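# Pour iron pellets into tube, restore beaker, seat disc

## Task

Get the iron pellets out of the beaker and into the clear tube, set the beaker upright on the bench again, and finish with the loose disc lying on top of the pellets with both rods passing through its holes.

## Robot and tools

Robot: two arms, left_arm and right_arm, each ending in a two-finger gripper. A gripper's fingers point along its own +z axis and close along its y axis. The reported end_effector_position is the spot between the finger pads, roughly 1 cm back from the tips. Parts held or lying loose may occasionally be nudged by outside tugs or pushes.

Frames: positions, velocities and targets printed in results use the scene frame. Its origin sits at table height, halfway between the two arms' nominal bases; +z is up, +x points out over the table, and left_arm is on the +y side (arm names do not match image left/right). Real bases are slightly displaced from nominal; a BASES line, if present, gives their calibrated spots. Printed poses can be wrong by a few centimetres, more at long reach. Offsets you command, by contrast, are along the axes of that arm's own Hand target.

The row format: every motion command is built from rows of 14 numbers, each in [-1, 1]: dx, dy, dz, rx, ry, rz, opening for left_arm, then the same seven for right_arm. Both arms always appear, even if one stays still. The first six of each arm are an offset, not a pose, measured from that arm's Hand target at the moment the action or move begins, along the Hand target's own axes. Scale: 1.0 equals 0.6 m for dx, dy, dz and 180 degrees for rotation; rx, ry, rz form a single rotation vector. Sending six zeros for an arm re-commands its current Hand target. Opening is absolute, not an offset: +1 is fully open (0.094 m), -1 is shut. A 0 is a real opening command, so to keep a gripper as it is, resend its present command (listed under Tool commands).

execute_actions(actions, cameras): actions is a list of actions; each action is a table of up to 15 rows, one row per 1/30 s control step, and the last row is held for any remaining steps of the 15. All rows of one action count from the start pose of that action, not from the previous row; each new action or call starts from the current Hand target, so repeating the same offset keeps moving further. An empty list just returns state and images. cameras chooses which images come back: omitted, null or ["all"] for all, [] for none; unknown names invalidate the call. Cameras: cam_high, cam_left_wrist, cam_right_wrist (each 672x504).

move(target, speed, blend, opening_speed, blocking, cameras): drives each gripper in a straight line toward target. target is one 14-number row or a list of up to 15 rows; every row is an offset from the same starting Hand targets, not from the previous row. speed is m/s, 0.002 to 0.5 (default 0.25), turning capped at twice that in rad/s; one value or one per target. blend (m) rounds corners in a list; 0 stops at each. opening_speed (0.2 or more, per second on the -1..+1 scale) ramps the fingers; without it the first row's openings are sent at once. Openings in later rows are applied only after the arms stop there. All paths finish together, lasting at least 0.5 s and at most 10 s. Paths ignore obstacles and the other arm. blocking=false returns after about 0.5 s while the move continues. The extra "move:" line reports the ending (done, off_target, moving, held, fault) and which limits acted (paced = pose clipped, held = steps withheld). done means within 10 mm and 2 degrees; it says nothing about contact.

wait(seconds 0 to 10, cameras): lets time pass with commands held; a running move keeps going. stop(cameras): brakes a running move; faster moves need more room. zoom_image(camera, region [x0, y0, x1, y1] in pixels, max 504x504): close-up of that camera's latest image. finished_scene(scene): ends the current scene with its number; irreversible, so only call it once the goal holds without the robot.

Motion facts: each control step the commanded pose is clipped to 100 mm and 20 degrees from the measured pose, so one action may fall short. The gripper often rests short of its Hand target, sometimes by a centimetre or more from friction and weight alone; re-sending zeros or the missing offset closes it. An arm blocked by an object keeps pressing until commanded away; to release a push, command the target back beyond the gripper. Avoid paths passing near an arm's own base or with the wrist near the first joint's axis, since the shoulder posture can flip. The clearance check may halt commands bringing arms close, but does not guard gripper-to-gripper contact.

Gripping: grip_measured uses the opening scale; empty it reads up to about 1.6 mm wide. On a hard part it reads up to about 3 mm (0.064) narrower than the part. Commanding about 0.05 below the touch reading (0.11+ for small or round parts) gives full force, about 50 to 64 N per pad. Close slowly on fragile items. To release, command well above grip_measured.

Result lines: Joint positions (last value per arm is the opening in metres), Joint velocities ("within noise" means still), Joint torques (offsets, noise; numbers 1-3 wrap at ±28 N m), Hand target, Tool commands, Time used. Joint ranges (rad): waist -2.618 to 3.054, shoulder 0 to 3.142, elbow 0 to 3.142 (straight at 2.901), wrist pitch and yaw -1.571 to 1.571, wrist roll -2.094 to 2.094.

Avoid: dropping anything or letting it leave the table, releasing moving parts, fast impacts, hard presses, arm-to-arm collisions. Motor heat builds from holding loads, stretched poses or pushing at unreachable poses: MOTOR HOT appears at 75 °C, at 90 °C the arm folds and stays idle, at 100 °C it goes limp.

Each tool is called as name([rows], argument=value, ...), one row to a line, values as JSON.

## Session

execute_actions(actions=[])

zoom_image(camera="cam_high", region=[200, 110, 480, 400])

Scene clock: 0.00 s.
left_arm: end_effector_position=(+0.4260, +0.3074, +0.1358) grip_measured=+1.000 end_effector_quat_wxyz=(+0.659, -0.063, +0.749, +0.029) | right_arm: end_effector_position=(+0.3694, -0.3503, +0.1808) grip_measured=+1.000 end_effector_quat_wxyz=(+0.690, +0.071, +0.720, +0.012)
Joint positions: left_arm=[-0.008 1.556 0.261 1.162 -0.152 -0.06 0.094] | right_arm=[-0.118 1.526 0.189 1.29 -0.025 0.115 0.094]
Joint velocities: within noise
Joint torques (N m): no reading
Heat: left arm: 24 °C; right arm: 27 °C.
Hand target: left_arm +0.4281, +0.3078, +0.1431; +0.666, -0.067, +0.742, +0.028 | right_arm +0.3714, -0.3499, +0.1900; +0.700, +0.066, +0.711, +0.012
Tool commands: left_gripper/opening=+1.0 right_gripper/opening=+1.0

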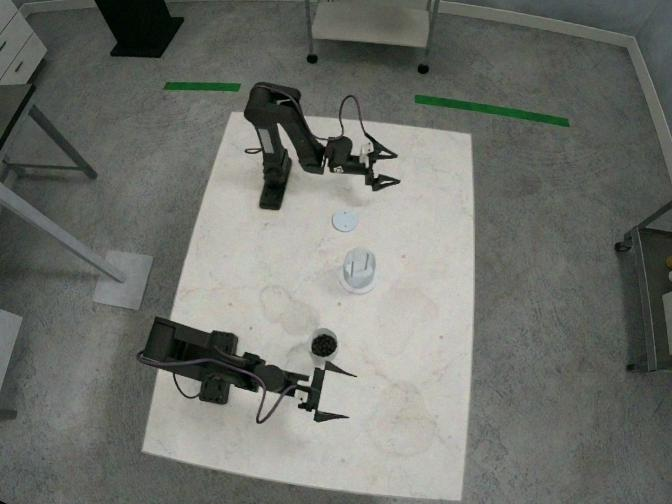

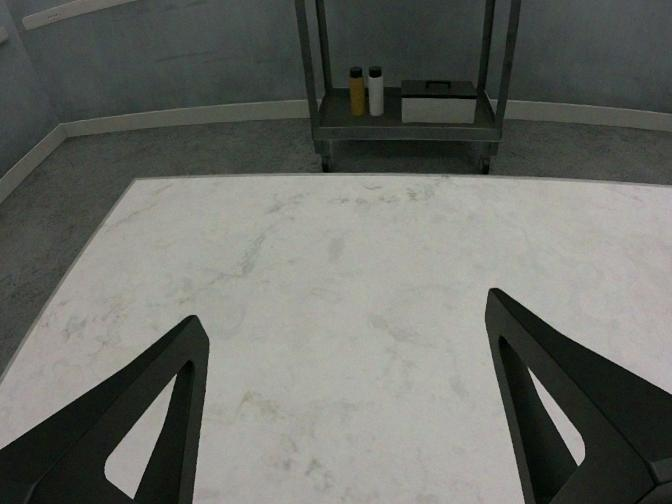

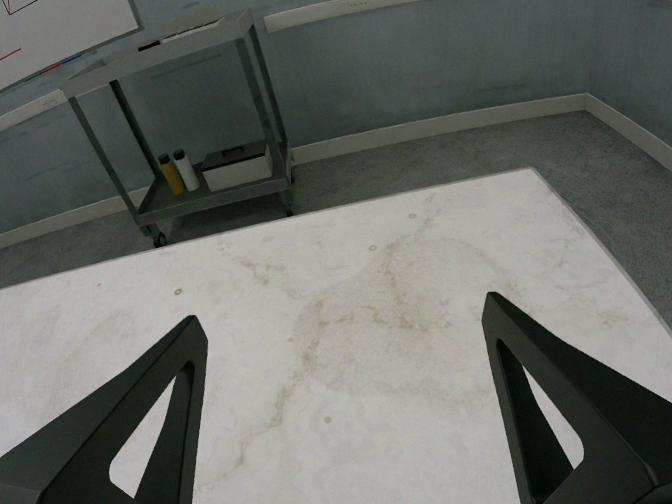

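Scaled by 1.738.

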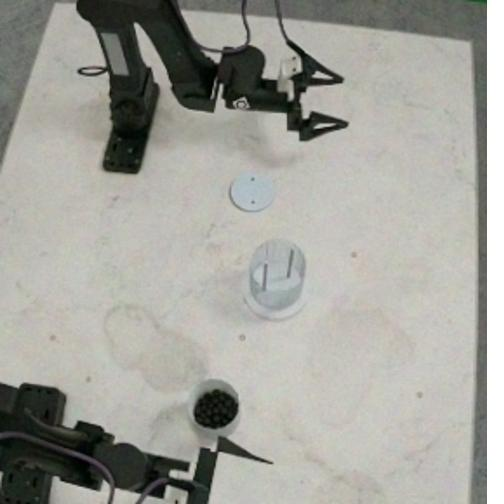

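move(target=[0.0608, -0.172, -0.2762, -0.0197, 0.4642, 0.0029, 1.0, 0.0592, 0.2067, -0.1425, -0.0726, 0.1084, -0.0489, 1.0], speed=0.4)

zoom_image(camera="cam_left_wrist", region=[180, 80, 500, 340])

Scene clock: 9.03 s.
left_arm: end_effector_position=(+0.2708, +0.1848, +0.1254) grip_measured=+1.000 end_effector_quat_wxyz=(-0.003, -0.077, +0.997, +0.002) | right_arm: end_effector_position=(+0.2912, -0.2177, +0.1539) grip_measured=+1.000 end_effector_quat_wxyz=(+0.561, -0.082, +0.823, +0.045)
Joint positions: left_arm=[-0.413 1.505 1.212 -1.284 -0.001 -0.583 0.094] | right_arm=[0.474 0.904 0.192 0.319 0.284 0.096 0.094]
Joint velocities: within noise
Joint torques (N m): left_arm=[-0.76 -4.52 8.02 0.24 0.11 -0.12] | right_arm=[0.72 -2.58 8.17 1.39 0.17 0.17]
Heat: left arm: 24 °C; right arm: 28 °C.
Hand target: left_arm +0.2750, +0.1819, +0.1301; +0.000, -0.084, +0.996, +0.000 | right_arm +0.2955, -0.2166, +0.1699; +0.572, -0.071, +0.816, +0.050
Off the commanded pose: left_arm 0.007 m, 1 deg | right_arm 0.017 m, 2 deg.
move: off_target (right_arm)

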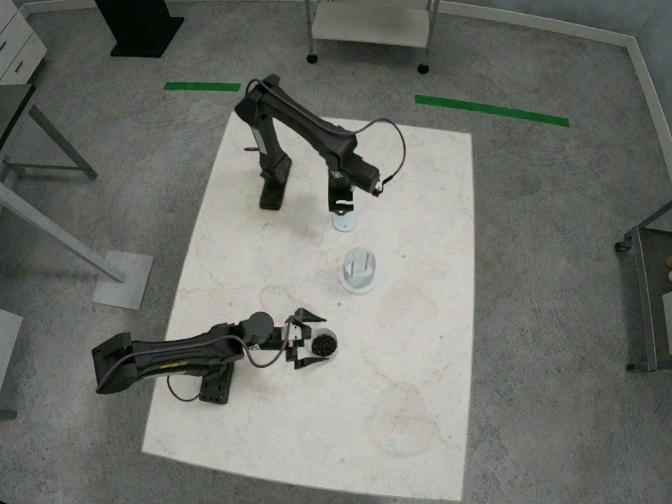

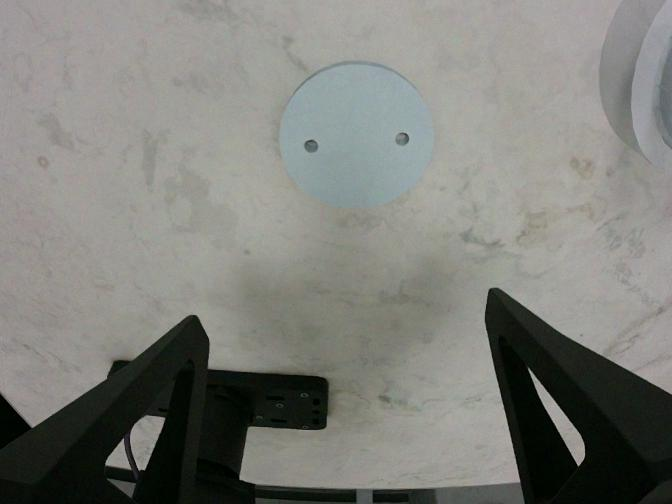

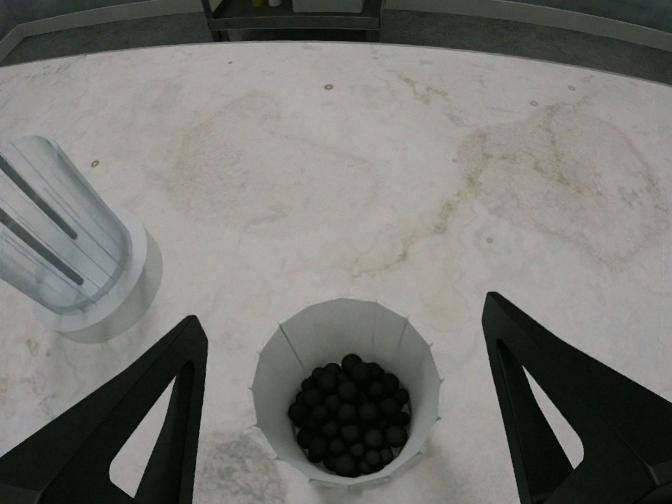

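Scaled by 1.575 from the camera's 672x504 image, which has a finer 960x720 frame.

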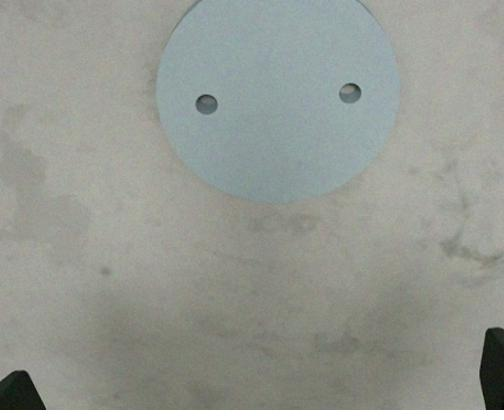

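move([
  [-0.0178, -0.0192, 0.1167, 0, 0, 0, 1.0, 0.0794, 0.0022, 0.0257, 0, 0, 0, 1.0],
  [-0.0178, -0.0192, 0.2043, 0, 0, 0, 0.55, 0.1735, 0.0022, 0.0598, 0, 0, 0, 0.5],
], speed=[0.25, 0.15], opening_speed=0.7, cameras=["cam_left_wrist", "cam_right_wrist"])

Scene clock: 18.53 s.
left_arm: end_effector_position=(+0.2867, +0.1752, +0.0133) grip_measured=+0.645 end_effector_quat_wxyz=(+0.000, -0.081, +0.997, -0.002) | right_arm: end_effector_position=(+0.2934, -0.2167, +0.0543) grip_measured=+0.666 end_effector_quat_wxyz=(+0.556, -0.071, +0.827, +0.045)
Joint positions: left_arm=[-0.417 1.69 0.936 -0.815 0.003 -0.597 0.077] | right_arm=[0.486 1.931 0.011 1.513 0.307 0.124 0.078]
Joint velocities: within noise
Joint torques (N m): left_arm=[-0.76 -5.27 4.81 0.57 0.02 -0.13] | right_arm=[0.73 -3.55 0.27 1.99 0.16 0.01]
Heat: left arm: 25 °C; right arm: 28 °C.
Hand target: left_arm +0.2875, +0.1723, +0.0075; +0.000, -0.084, +0.996, +0.000 | right_arm +0.2935, -0.2156, +0.0598; +0.572, -0.071, +0.816, +0.050
Off the commanded pose: left_arm 0.006 m, 0 deg | right_arm 0.006 m, 2 deg.
joint sent to its limit (right arm) — joint 3 (elbow), lower limit, where the elbow is as bent as it goes; joint 4 (wrist pitch), upper limit. The joint targets still meet the commanded pose.
move: done
Images, in order (width x height): cam_left_wrist 672x504, cam_right_wrist 672x504.

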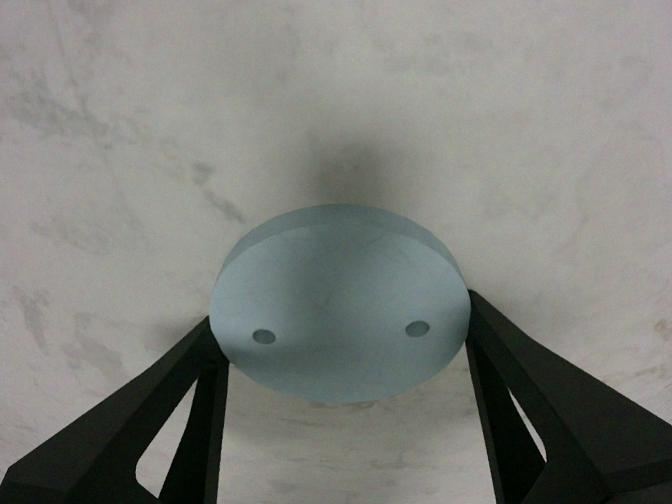

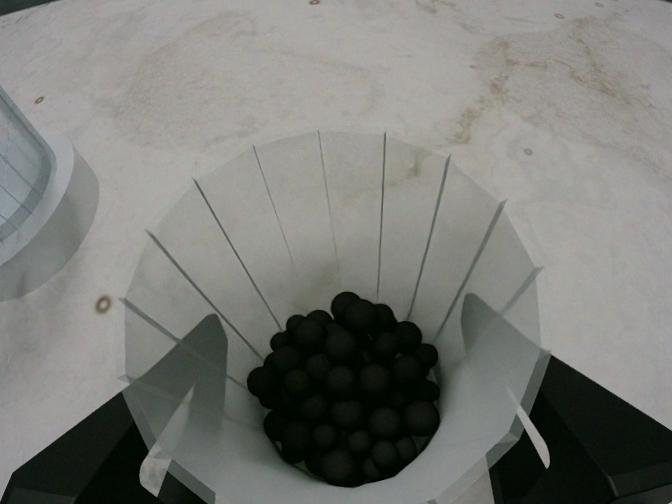

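move([
  [0, 0, -0.1, 0, 0, 0, 0.55, -0.0941, 0, -0.0342, 0, 0, 0, 0.5],
  [-0.0129, -0.0483, -0.2708, 0, 0, 0.363, 0.55, -0.3132, 0.1547, 0.0222, 0.1045, 0, 0.038, 0.5],
], speed=[0.2, 0.35], blend=[0.03, 0])

zoom_image(camera="cam_high", region=[290, 190, 430, 360])

Scene clock: 25.67 s.
left_arm: end_effector_position=(+0.2976, +0.1491, +0.1667) grip_measured=+0.645 end_effector_quat_wxyz=(-0.001, +0.457, +0.889, +0.001) | right_arm: end_effector_position=(+0.3460, -0.1122, +0.2084) grip_measured=+0.666 end_effector_quat_wxyz=(+0.549, +0.043, +0.833, -0.054)
Joint positions: left_arm=[-0.486 1.657 1.53 -1.446 -0.003 0.446 0.077] | right_arm=[0.876 1.517 0.896 -0.075 0.915 0.538 0.078]
Joint velocities: within noise
Joint torques (N m): left_arm=[-0.84 -5.85 7.97 0.28 0.03 0.07] | right_arm=[0.54 -6.28 9.17 1.28 0.74 0.19]
Heat: left arm: 25 °C; right arm: 28 °C.
Hand target: left_arm +0.2999, +0.1450, +0.1700; +0.000, +0.467, +0.884, +0.000 | right_arm +0.3530, -0.1109, +0.2319; +0.572, +0.072, +0.816, -0.050
Off the commanded pose: left_arm 0.006 m, 1 deg | right_arm 0.025 m, 5 deg.
move: off_target (right_arm)

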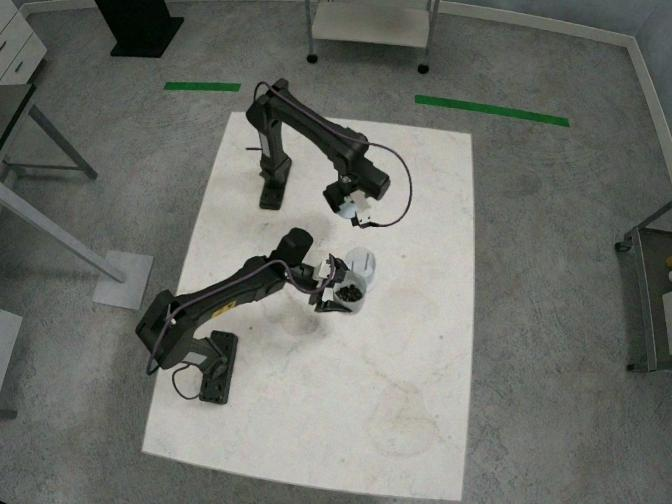

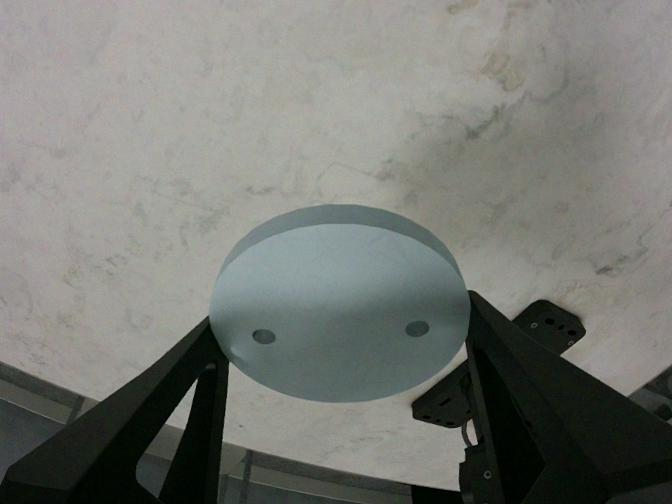

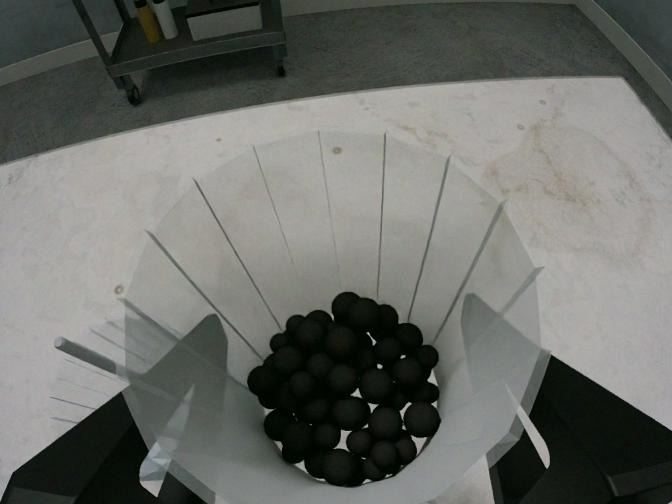

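Scaled by 2.965.

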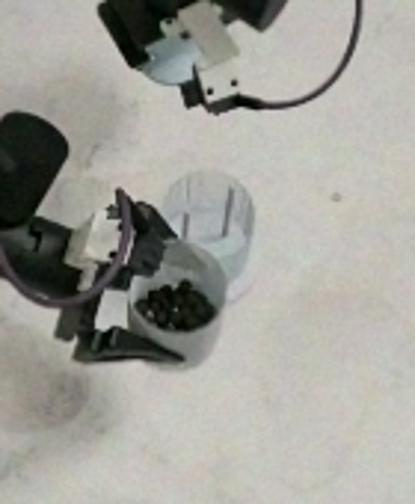

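execute_actions(actions=[])

Scene clock: 27.83 s.
left_arm: end_effector_position=(+0.2976, +0.1491, +0.1667) grip_measured=+0.645 end_effector_quat_wxyz=(-0.001, +0.458, +0.889, +0.001) | right_arm: end_effector_position=(+0.3459, -0.1124, +0.2082) grip_measured=+0.666 end_effector_quat_wxyz=(+0.549, +0.043, +0.833, -0.054)
Joint positions: left_arm=[-0.486 1.657 1.53 -1.446 -0.003 0.448 0.077] | right_arm=[0.876 1.517 0.896 -0.076 0.915 0.54 0.078]
Joint velocities: within noise
Joint torques (N m): left_arm=[-0.8 -5.91 8.18 0.26 0.05 0.06] | right_arm=[0.53 -6.24 9.06 1.25 0.75 0.16]
Heat: left arm: 25 °C; right arm: 28 °C.
Hand target: left_arm +0.2999, +0.1450, +0.1700; +0.000, +0.467, +0.884, +0.000 | right_arm +0.3530, -0.1109, +0.2319; +0.572, +0.072, +0.816, -0.050
Tool commands: left_gripper/opening=+0.55 right_gripper/opening=+0.5
Off the commanded pose: left_arm 0.006 m, 1 deg | right_arm 0.025 m, 5 deg.

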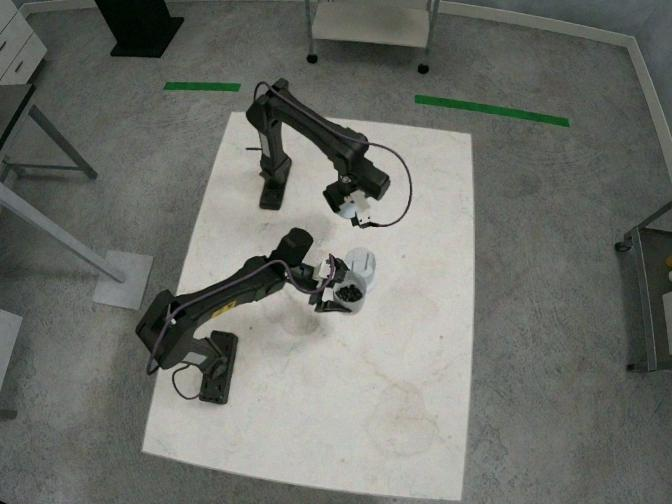

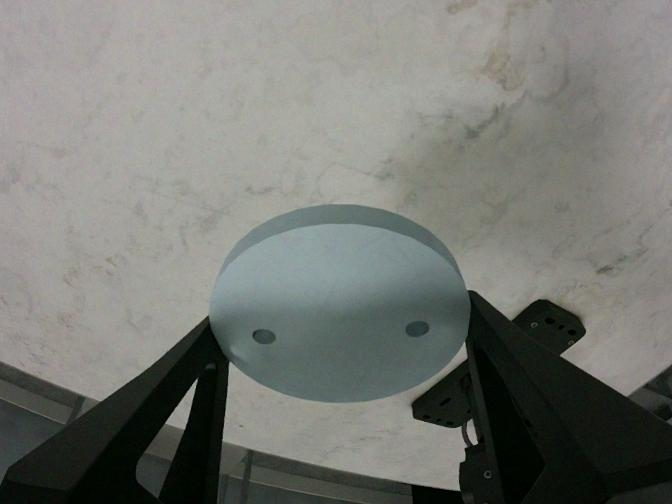

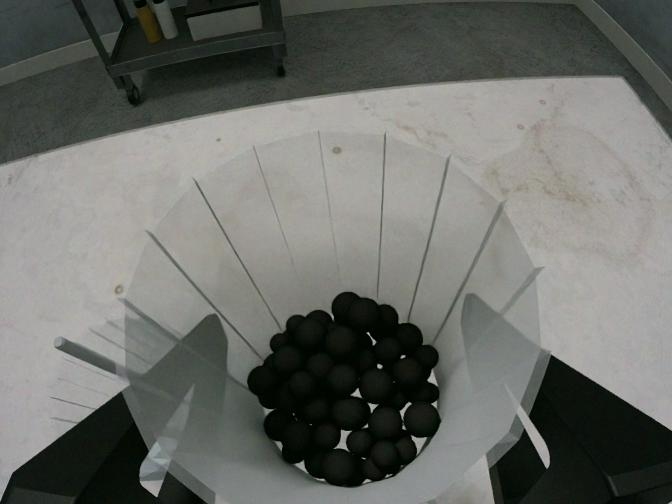

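move([
  [0,0,0,0,0,0,0.55,0.0203,0.0741,0.0367,0,0,-0.25,0.5],
  [0,0,0,0,0,0,0.55,0.0703,0.0716,0.0553,0,0,-0.4167,0.5],
], blend=0.02, speed=0.3, cameras=["cam_high","cam_right_wrist"])

zoom_image(camera="cam_high", region=[310, 230, 410, 320])

Scene clock: 32.70 s.
left_arm: end_effector_position=(+0.2976, +0.1491, +0.1667) grip_measured=+0.645 end_effector_quat_wxyz=(-0.001, +0.458, +0.889, +0.001) | right_arm: end_effector_position=(+0.3727, -0.0737, +0.1671) grip_measured=+0.666 end_effector_quat_wxyz=(+0.398, -0.465, +0.697, -0.374)
Joint positions: left_arm=[-0.486 1.657 1.53 -1.446 -0.003 0.448 0.077] | right_arm=[0.888 1.773 1.013 0.02 0.93 -0.711 0.078]
Joint velocities: within noise
Joint torques (N m): left_arm=[-0.8 -5.93 8.01 0.31 0.04 0.08] | right_arm=[0.43 -8.31 4.94 1.81 0.75 -0.09]
Heat: left arm: 26 °C; right arm: 28 °C.
Hand target: left_arm +0.2999, +0.1450, +0.1700; +0.000, +0.467, +0.884, +0.000 | right_arm +0.3771, -0.0716, +0.1809; +0.423, -0.439, +0.691, -0.388
Off the commanded pose: left_arm 0.006 m, 1 deg | right_arm 0.015 m, 4 deg.
move: off_target (right_arm)
Images, in order (width x height): cam_high 672x504, cam_right_wrist 672x504.

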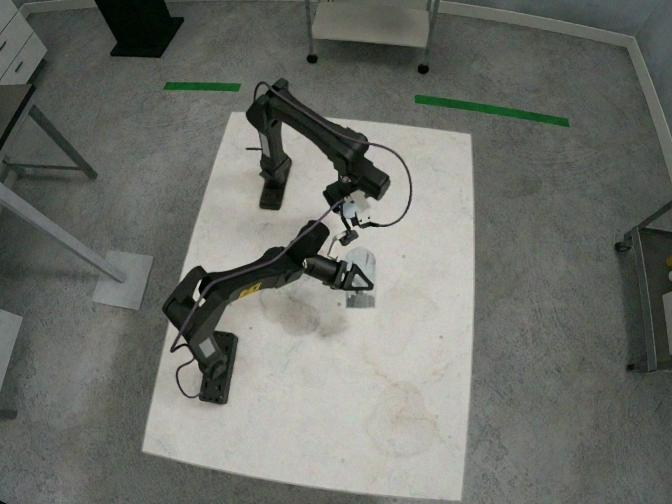

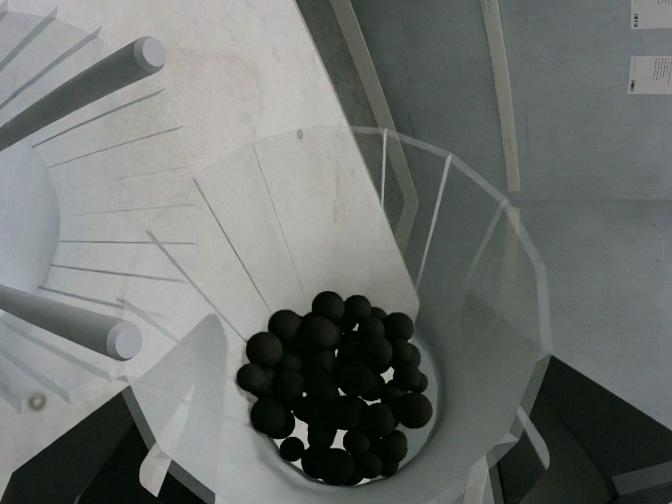

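Scaled by 5.040.

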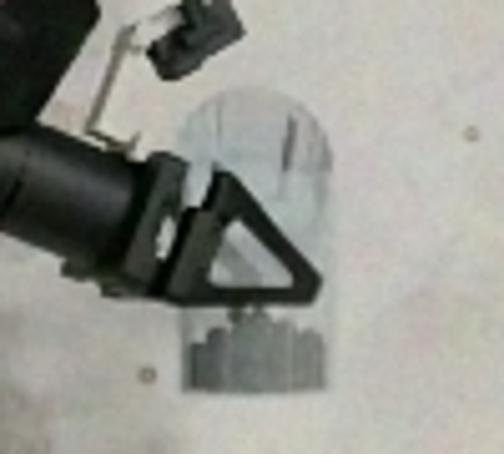

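move([
  [0,0,0,0,0,0,0.55,-0.0141,0.0015,0.0009,0,0,-0.0833,0.5],
  [0,0,0,0,0,0,0.55,-0.0356,-0.0104,-0.006,0,0,-0.1667,0.5],
  [0,0,0,0,0,0,0.55,-0.0556,-0.0121,-0.0066,0,0,-0.25,0.5],
], blend=0.01, speed=0.16, cameras=["cam_high","cam_right_wrist"])

zoom_image(camera="cam_high", region=[310, 230, 410, 320])

Scene clock: 42.50 s.
left_arm: end_effector_position=(+0.2976, +0.1491, +0.1667) grip_measured=+0.645 end_effector_quat_wxyz=(-0.001, +0.458, +0.889, +0.001) | right_arm: end_effector_position=(+0.3819, -0.0502, +0.1844) grip_measured=+0.666 end_effector_quat_wxyz=(-0.233, +0.682, -0.468, +0.511)
Joint positions: left_arm=[-0.486 1.657 1.53 -1.446 -0.003 0.448 0.077] | right_arm=[0.916 1.835 1.137 -0.024 0.978 -1.482 0.078]
Joint velocities: within noise
Joint torques (N m): left_arm=[-0.8 -6.01 7.98 0.3 0.04 0.06] | right_arm=[0.81 -8.43 7.97 1.18 0.53 -0.03]
Heat: left arm: 26 °C; right arm: 29 °C.
Hand target: left_arm +0.2999, +0.1450, +0.1700; +0.000, +0.467, +0.884, +0.000 | right_arm +0.3840, -0.0420, +0.1970; -0.242, +0.670, -0.470, +0.520
Off the commanded pose: left_arm 0.006 m, 1 deg | right_arm 0.015 m, 2 deg.
move: off_target (right_arm)
Images, in order (width x height): cam_high 672x504, cam_right_wrist 672x504.

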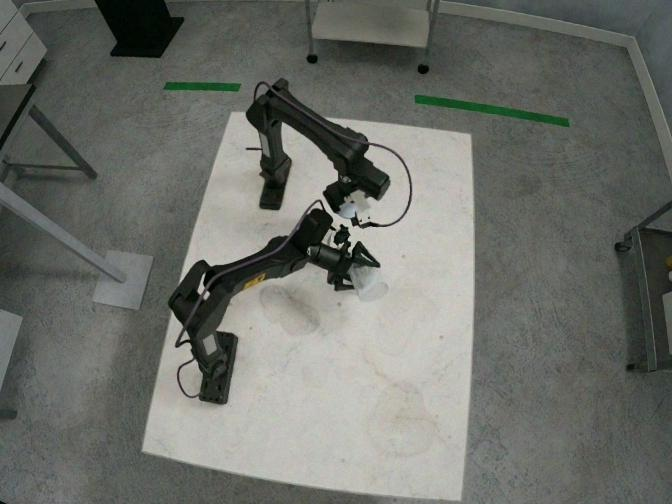

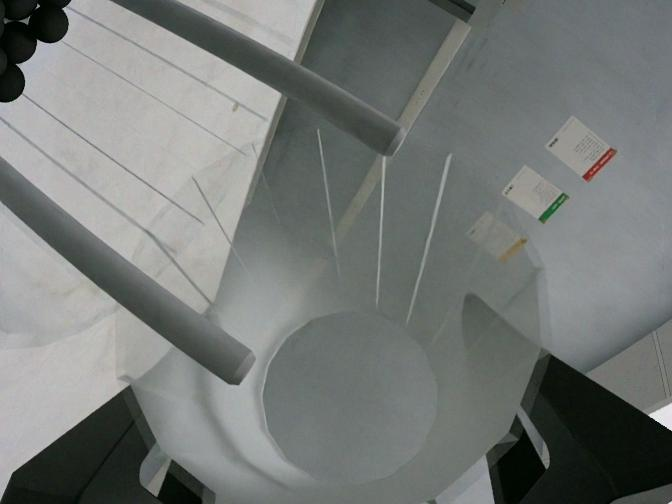

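Scaled by 5.040.

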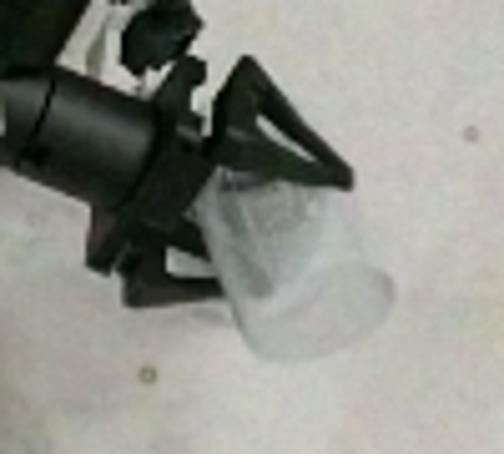

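move([
  [0,0,0,0,0,0,0.55,0.0129,0.0153,0.0007,0,0,0.0833,0.5],
  [0,0,0,0,0,0,0.55,0.0338,0.0424,0.0043,0,0,0.25,0.5],
  [-0.1,-0.03,-0.045,-0.006,-0.022,0,0.55,0.2039,0.268,-0.0567,-0.0618,-0.1069,0.6218,0.5],
  [-0.2136,-0.0647,-0.045,-0.0107,-0.0432,0,0.55,0.1429,0.3737,-0.0126,-0.0618,-0.1069,0.6218,0.95],
], blend=[0.01,0.02,0.02,0], speed=[0.2,0.25,0.45,0.12])

zoom_image(camera="cam_high", region=[310, 230, 410, 320])

Scene clock: 55.20 s.
left_arm: end_effector_position=(+0.3377, +0.0216, +0.1966) grip_measured=+0.645 end_effector_quat_wxyz=(+0.068, +0.472, +0.879, -0.015) | right_arm: end_effector_position=(+0.2928, -0.2155, +0.0541) grip_measured=+0.948 end_effector_quat_wxyz=(+0.556, -0.072, +0.827, +0.045)
Joint positions: left_arm=[-0.72 1.98 2.05 -1.501 -0.003 0.25 0.077] | right_arm=[0.494 1.937 0.011 1.519 0.314 0.125 0.092]
Joint velocities: within noise
Joint torques (N m): left_arm=[-0.29 -8.43 7.95 0.54 0.05 -0.1] | right_arm=[-0.01 -3.74 0.14 1.93 0.03 0]
Heat: left arm: 27 °C; right arm: 30 °C.
Hand target: left_arm +0.3400, +0.0173, +0.1970; +0.068, +0.466, +0.882, -0.017 | right_arm +0.2935, -0.2152, +0.0573; +0.572, -0.071, +0.816, +0.050
Off the commanded pose: left_arm 0.005 m, 1 deg | right_arm 0.003 m, 2 deg.
joint sent to its limit (right arm) — joint 3 (elbow), lower limit, where the elbow is as bent as it goes; joint 4 (wrist pitch), upper limit. The joint targets are off in position, not in orientation.
move: done

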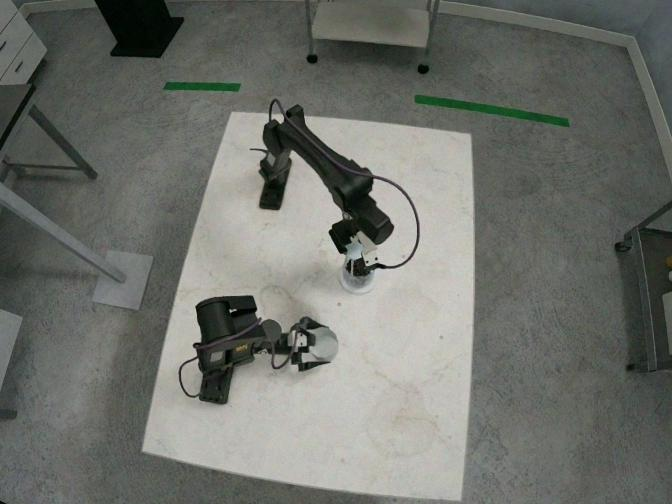

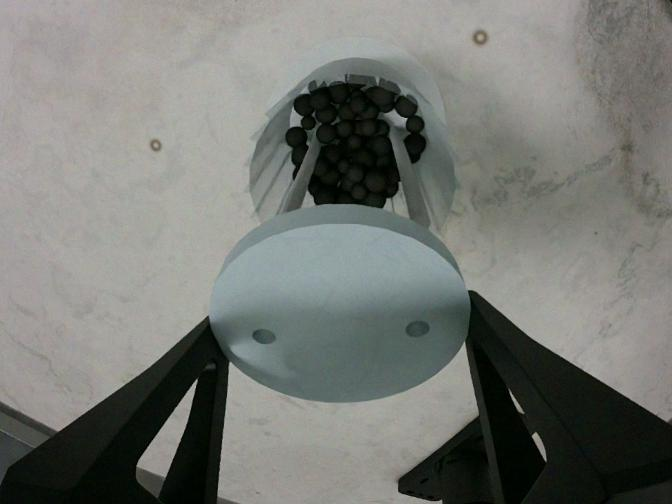

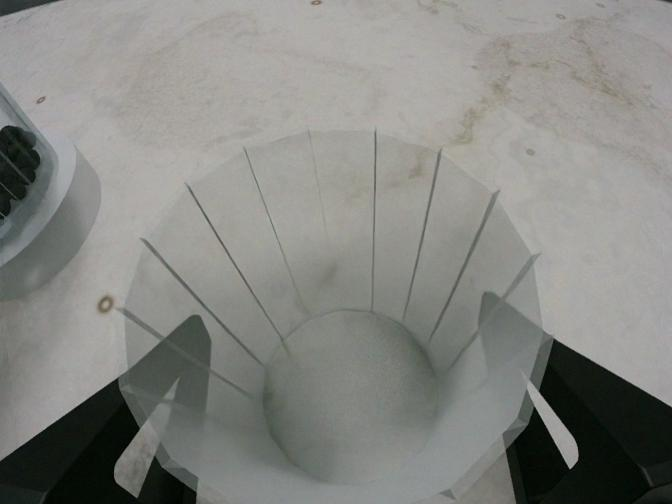

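Scaled by 5.040.

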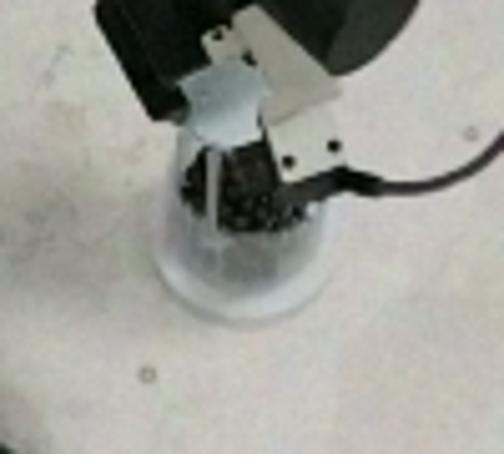

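zoom_image(camera="cam_left_wrist", region=[230, 60, 470, 240])

Scaled by 2.100 from the camera's 672x504 image, which has a finer 960x720 frame.

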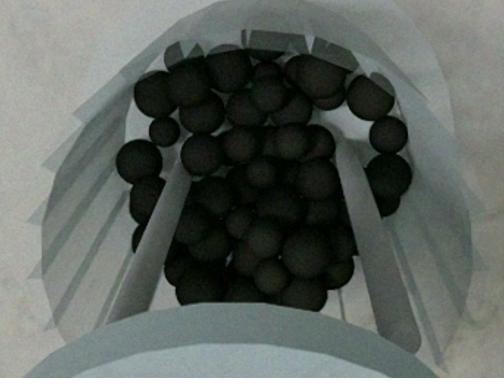

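move([
  [-0.0299,-0.0092,0.0139,0.0027,0.0108,0,0.55,0,0,-0.1417,0,0,0,0.95],
  [-0.0299,-0.0092,0.0139,0.0027,0.0108,0,0.55,-0.1334,0.0001,-0.1903,0,0,0,0.95],
  [-0.0299,-0.0092,0.0139,0.0027,0.0108,0,0.55,-0.2256,0.0655,-0.0761,-0.4172,-0.1065,-0.2119,0.95],
], blend=[0.015,0.03,0], speed=[0.2,0.4,0.4])

zoom_image(camera="cam_left_wrist", region=[230, 60, 470, 240])

Scene clock: 68.40 s.
left_arm: end_effector_position=(+0.3447, +0.0017, +0.1921) grip_measured=+0.645 end_effector_quat_wxyz=(+0.055, +0.472, +0.880, -0.013) | right_arm: end_effector_position=(+0.2860, -0.1784, +0.1956) grip_measured=+0.948 end_effector_quat_wxyz=(-0.515, +0.618, -0.488, -0.339)
Joint positions: left_arm=[-0.744 2.103 2.218 -1.573 -0.004 0.225 0.077] | right_arm=[-0.141 1.715 1.036 -1.063 -1.326 -2.067 0.092]
Joint velocities: within noise
Joint torques (N m): left_arm=[-0.57 -9.2 7.98 0.51 -0.03 -0.2] | right_arm=[0.64 -5.71 6.37 -0.15 -0.57 -0.07]
Heat: left arm: 27 °C; right arm: 29 °C.
Hand target: left_arm +0.3463, -0.0013, +0.1910; +0.051, +0.467, +0.883, -0.013 | right_arm +0.2899, -0.1759, +0.2001; -0.514, +0.631, -0.457, -0.360
Off the commanded pose: left_arm 0.004 m, 1 deg | right_arm 0.006 m, 4 deg.
joint sent to its limit (left arm) — joint 4 (wrist pitch), lower limit. The joint targets are off in position, not in orientation.
joint sent to its limit (right arm) — joint 6 (wrist roll), lower limit. The joint targets are off in orientation, not in position.
move: off_target (right_arm); limits=paced

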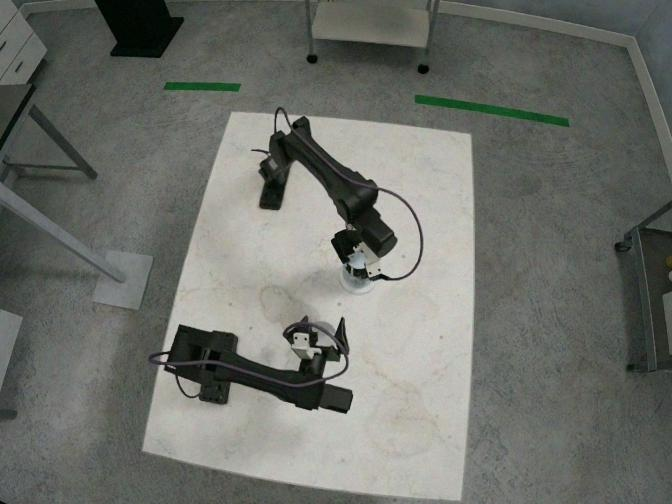

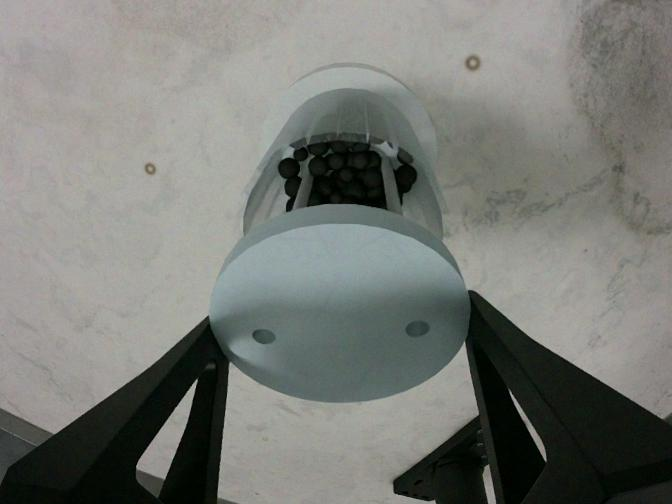

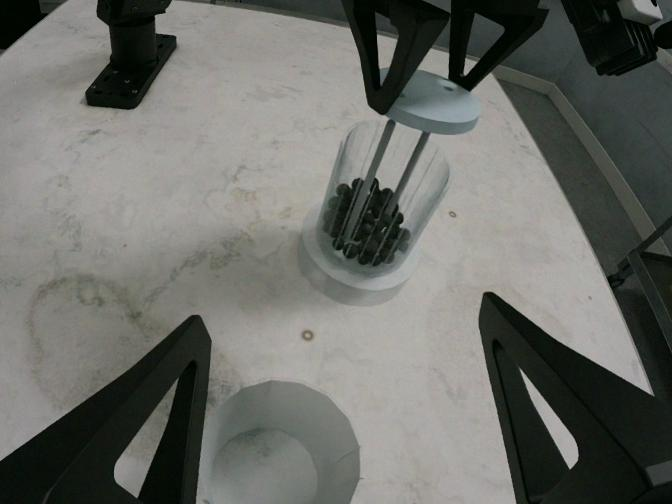

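Scaled by 2.100 from the camera's 672x504 image, which has a finer 960x720 frame.

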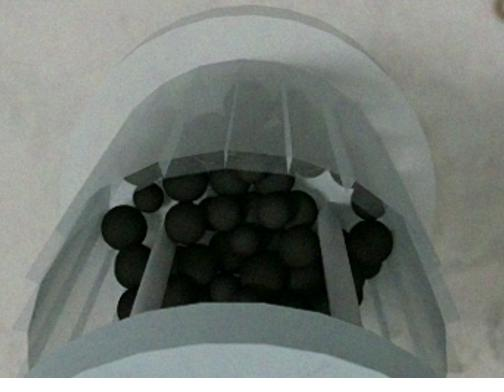

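zoom_image(camera="cam_right_wrist", region=[320, 50, 500, 200])

Scaled by 2.800 from the camera's 672x504 image, which has a finer 960x720 frame.

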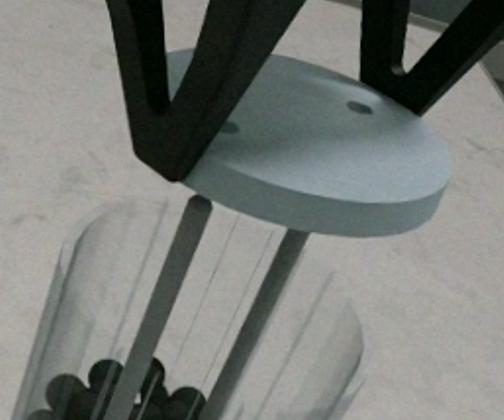

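move(target=[0.0005,-0.0006,0.0251,0.0013,0.0054,0,0.55,0,0,0,0,0,0,0.95], speed=0.03, cameras=["cam_left_wrist","cam_right_wrist"])

zoom_image(camera="cam_right_wrist", region=[320, 50, 500, 200])

zoom_image(camera="cam_left_wrist", region=[230, 60, 470, 240])

Scene clock: 72.57 s.
left_arm: end_effector_position=(+0.3424, +0.0018, +0.1840) grip_measured=+0.645 end_effector_quat_wxyz=(+0.043, +0.474, +0.879, -0.010) | right_arm: end_effector_position=(+0.2859, -0.1784, +0.1956) grip_measured=+0.948 end_effector_quat_wxyz=(-0.515, +0.617, -0.488, -0.340)
Joint positions: left_arm=[-0.747 2.112 2.201 -1.571 -0.003 0.225 0.077] | right_arm=[-0.141 1.715 1.036 -1.064 -1.326 -2.067 0.092]
Joint velocities: within noise
Joint torques (N m): left_arm=[0.29 -9.51 5.31 0.79 -0.03 -0.11] | right_arm=[0.62 -5.7 6.27 -0.16 -0.56 -0.07]
Heat: left arm: 26 °C; right arm: 29 °C.
Hand target: left_arm +0.3470, -0.0023, +0.1760; +0.043, +0.467, +0.883, -0.010 | right_arm +0.2899, -0.1759, +0.2001; -0.514, +0.631, -0.457, -0.360
Off the commanded pose: left_arm 0.010 m, 1 deg | right_arm 0.007 m, 4 deg.
joint sent to its limit (right arm) — joint 6 (wrist roll), lower limit. The joint targets are off in orientation, not in position.
move: off_target (right_arm)
Images, in order (width x height): cam_left_wrist 672x504, cam_right_wrist 672x504.

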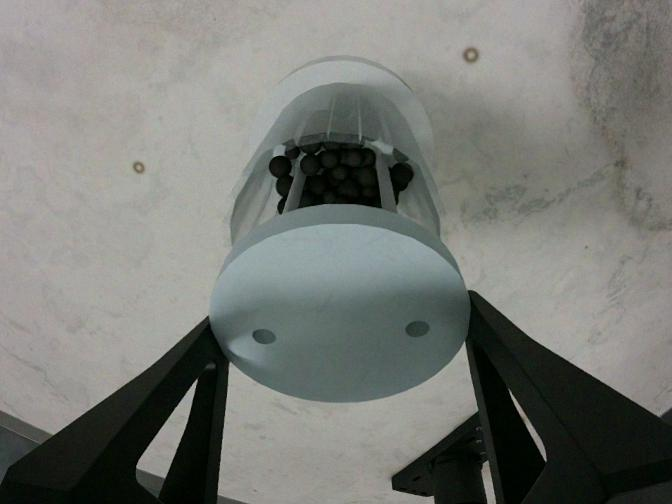

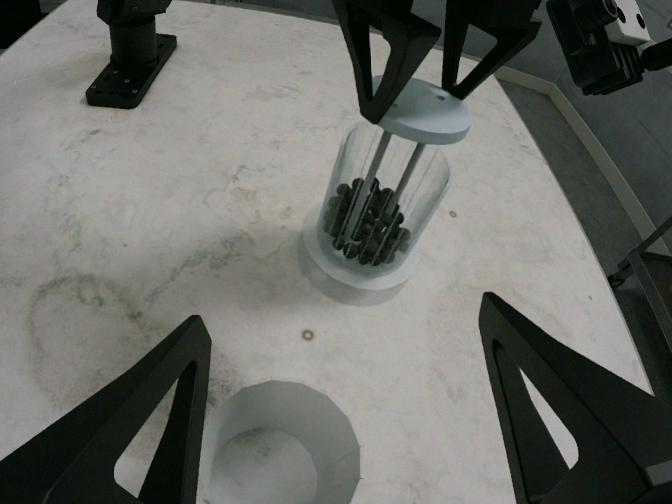

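Scaled by 2.800 from the camera's 672x504 image, which has a finer 960x720 frame.

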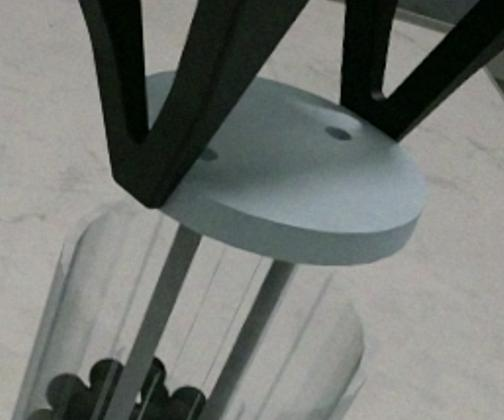

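Scaled by 2.100 from the camera's 672x504 image, which has a finer 960x720 frame.

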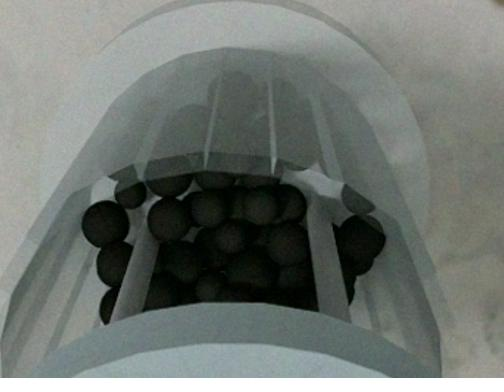

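move([
  [-0.0048,0.0045,0.0106,0,0,0,0.55,0,0,0,0,0,0,0.95],
  [-0.0129,0.0065,0.0113,0,0,0,0.55,0,0,0,0,0,0,0.95],
], speed=0.03, blend=0.003, cameras=["cam_left_wrist","cam_right_wrist"])

zoom_image(camera="cam_right_wrist", region=[320, 50, 500, 200])

zoom_image(camera="cam_left_wrist", region=[230, 60, 470, 240])

Scene clock: 77.43 s.
left_arm: end_effector_position=(+0.3435, +0.0001, +0.1800) grip_measured=+0.645 end_effector_quat_wxyz=(+0.038, +0.474, +0.880, -0.012) | right_arm: end_effector_position=(+0.2859, -0.1784, +0.1956) grip_measured=+0.948 end_effector_quat_wxyz=(-0.515, +0.618, -0.488, -0.340)
Joint positions: left_arm=[-0.746 2.129 2.212 -1.574 0.003 0.225 0.077] | right_arm=[-0.141 1.715 1.036 -1.064 -1.326 -2.068 0.092]
Joint velocities: within noise
Joint torques (N m): left_arm=[0.7 -7.66 6.89 0.79 -0.03 -0.06] | right_arm=[0.68 -5.63 6.42 -0.13 -0.55 -0.07]
Heat: left arm: 26 °C; right arm: 28 °C.
Hand target: left_arm +0.3550, -0.0069, +0.1700; +0.043, +0.467, +0.883, -0.010 | right_arm +0.2899, -0.1759, +0.2001; -0.514, +0.631, -0.457, -0.360
Off the commanded pose: left_arm 0.017 m, 1 deg | right_arm 0.007 m, 4 deg.
joint sent to its limit (right arm) — joint 6 (wrist roll), lower limit. The joint targets are off in orientation, not in position.
move: off_target (left_arm, right_arm); blend cut to 0.0025 m at target 1
Images, in order (width x height): cam_left_wrist 672x504, cam_right_wrist 672x504.

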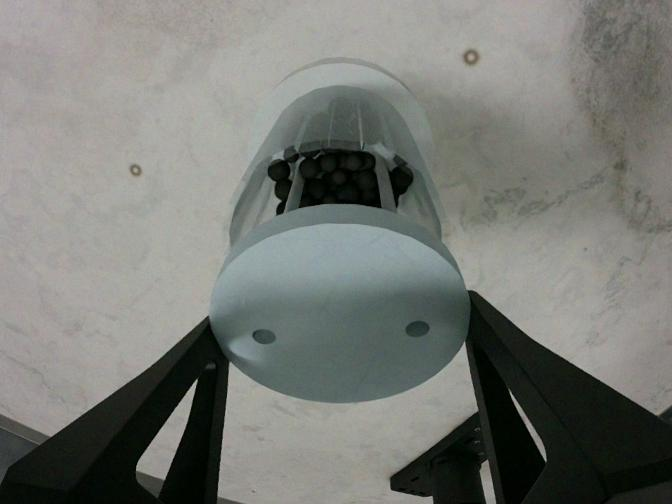

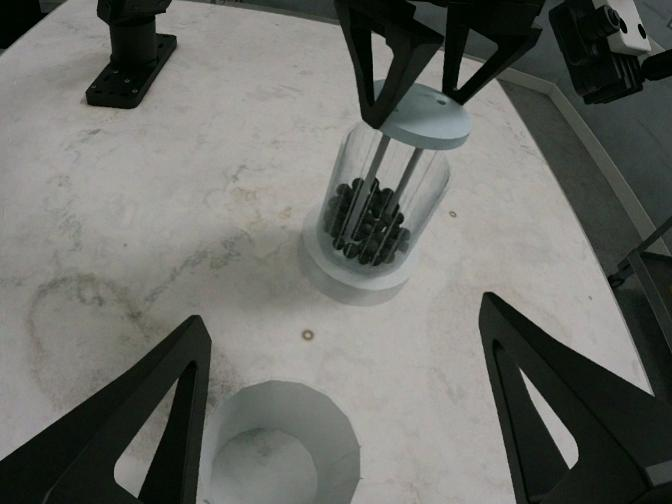

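Scaled by 2.800 from the camera's 672x504 image, which has a finer 960x720 frame.

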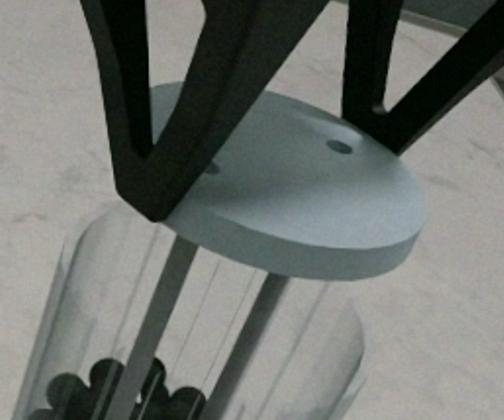

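Scaled by 2.100 from the camera's 672x504 image, which has a finer 960x720 frame.

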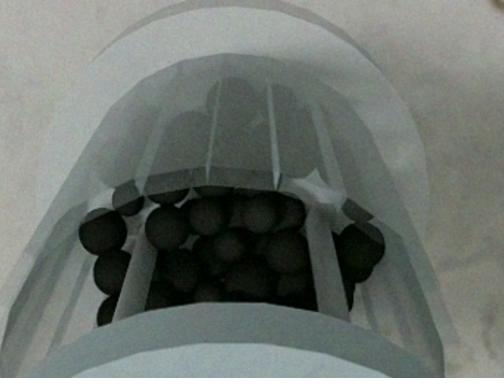

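move(target=[0.0067,0.007,-0.0004,0,0,0,0.55,0,0,0,0,0,0,0.95], speed=0.03, cameras=["cam_left_wrist","cam_right_wrist"])

zoom_image(camera="cam_right_wrist", region=[340, 70, 480, 170])

Scene clock: 80.50 s.
left_arm: end_effector_position=(+0.3440, +0.0002, +0.1804) grip_measured=+0.645 end_effector_quat_wxyz=(+0.038, +0.473, +0.880, -0.013) | right_arm: end_effector_position=(+0.2859, -0.1784, +0.1956) grip_measured=+0.948 end_effector_quat_wxyz=(-0.515, +0.618, -0.488, -0.340)
Joint positions: left_arm=[-0.744 2.129 2.214 -1.574 0.005 0.225 0.077] | right_arm=[-0.141 1.715 1.036 -1.064 -1.326 -2.068 0.092]
Joint velocities: within noise
Joint torques (N m): left_arm=[1.1 -9.06 5.07 0.87 -0.07 0.05] | right_arm=[0.72 -5.63 6.28 -0.16 -0.57 -0.07]
Heat: left arm: 26 °C; right arm: 28 °C.
Hand target: left_arm +0.3562, -0.0012, +0.1700; +0.043, +0.467, +0.883, -0.010 | right_arm +0.2899, -0.1759, +0.2001; -0.514, +0.631, -0.457, -0.360
Off the commanded pose: left_arm 0.016 m, 1 deg | right_arm 0.007 m, 4 deg.
joint sent to its limit (right arm) — joint 6 (wrist roll), lower limit. The joint targets are off in orientation, not in position.
move: off_target (left_arm, right_arm)
Images, in order (width x height): cam_left_wrist 672x504, cam_right_wrist 672x504.

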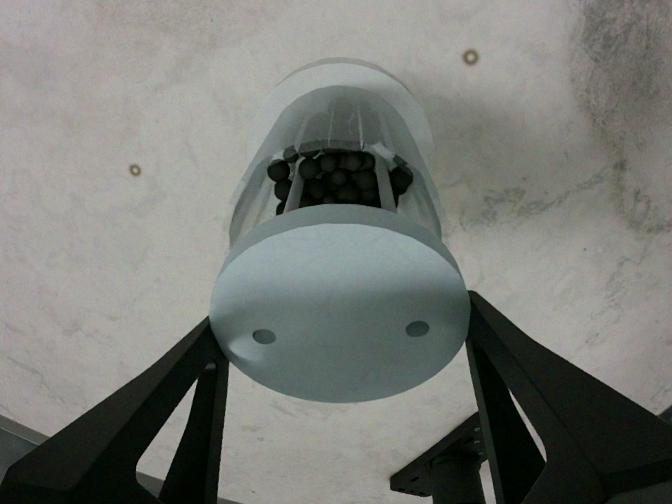

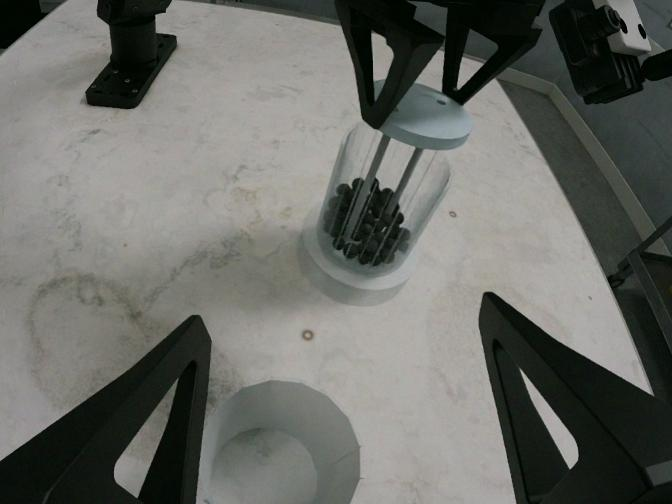

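Scaled by 3.600 from the camera's 672x504 image, which has a finer 960x720 frame.

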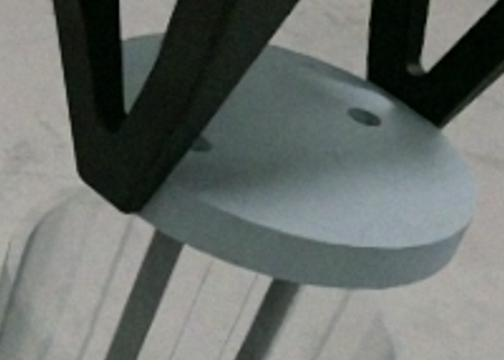

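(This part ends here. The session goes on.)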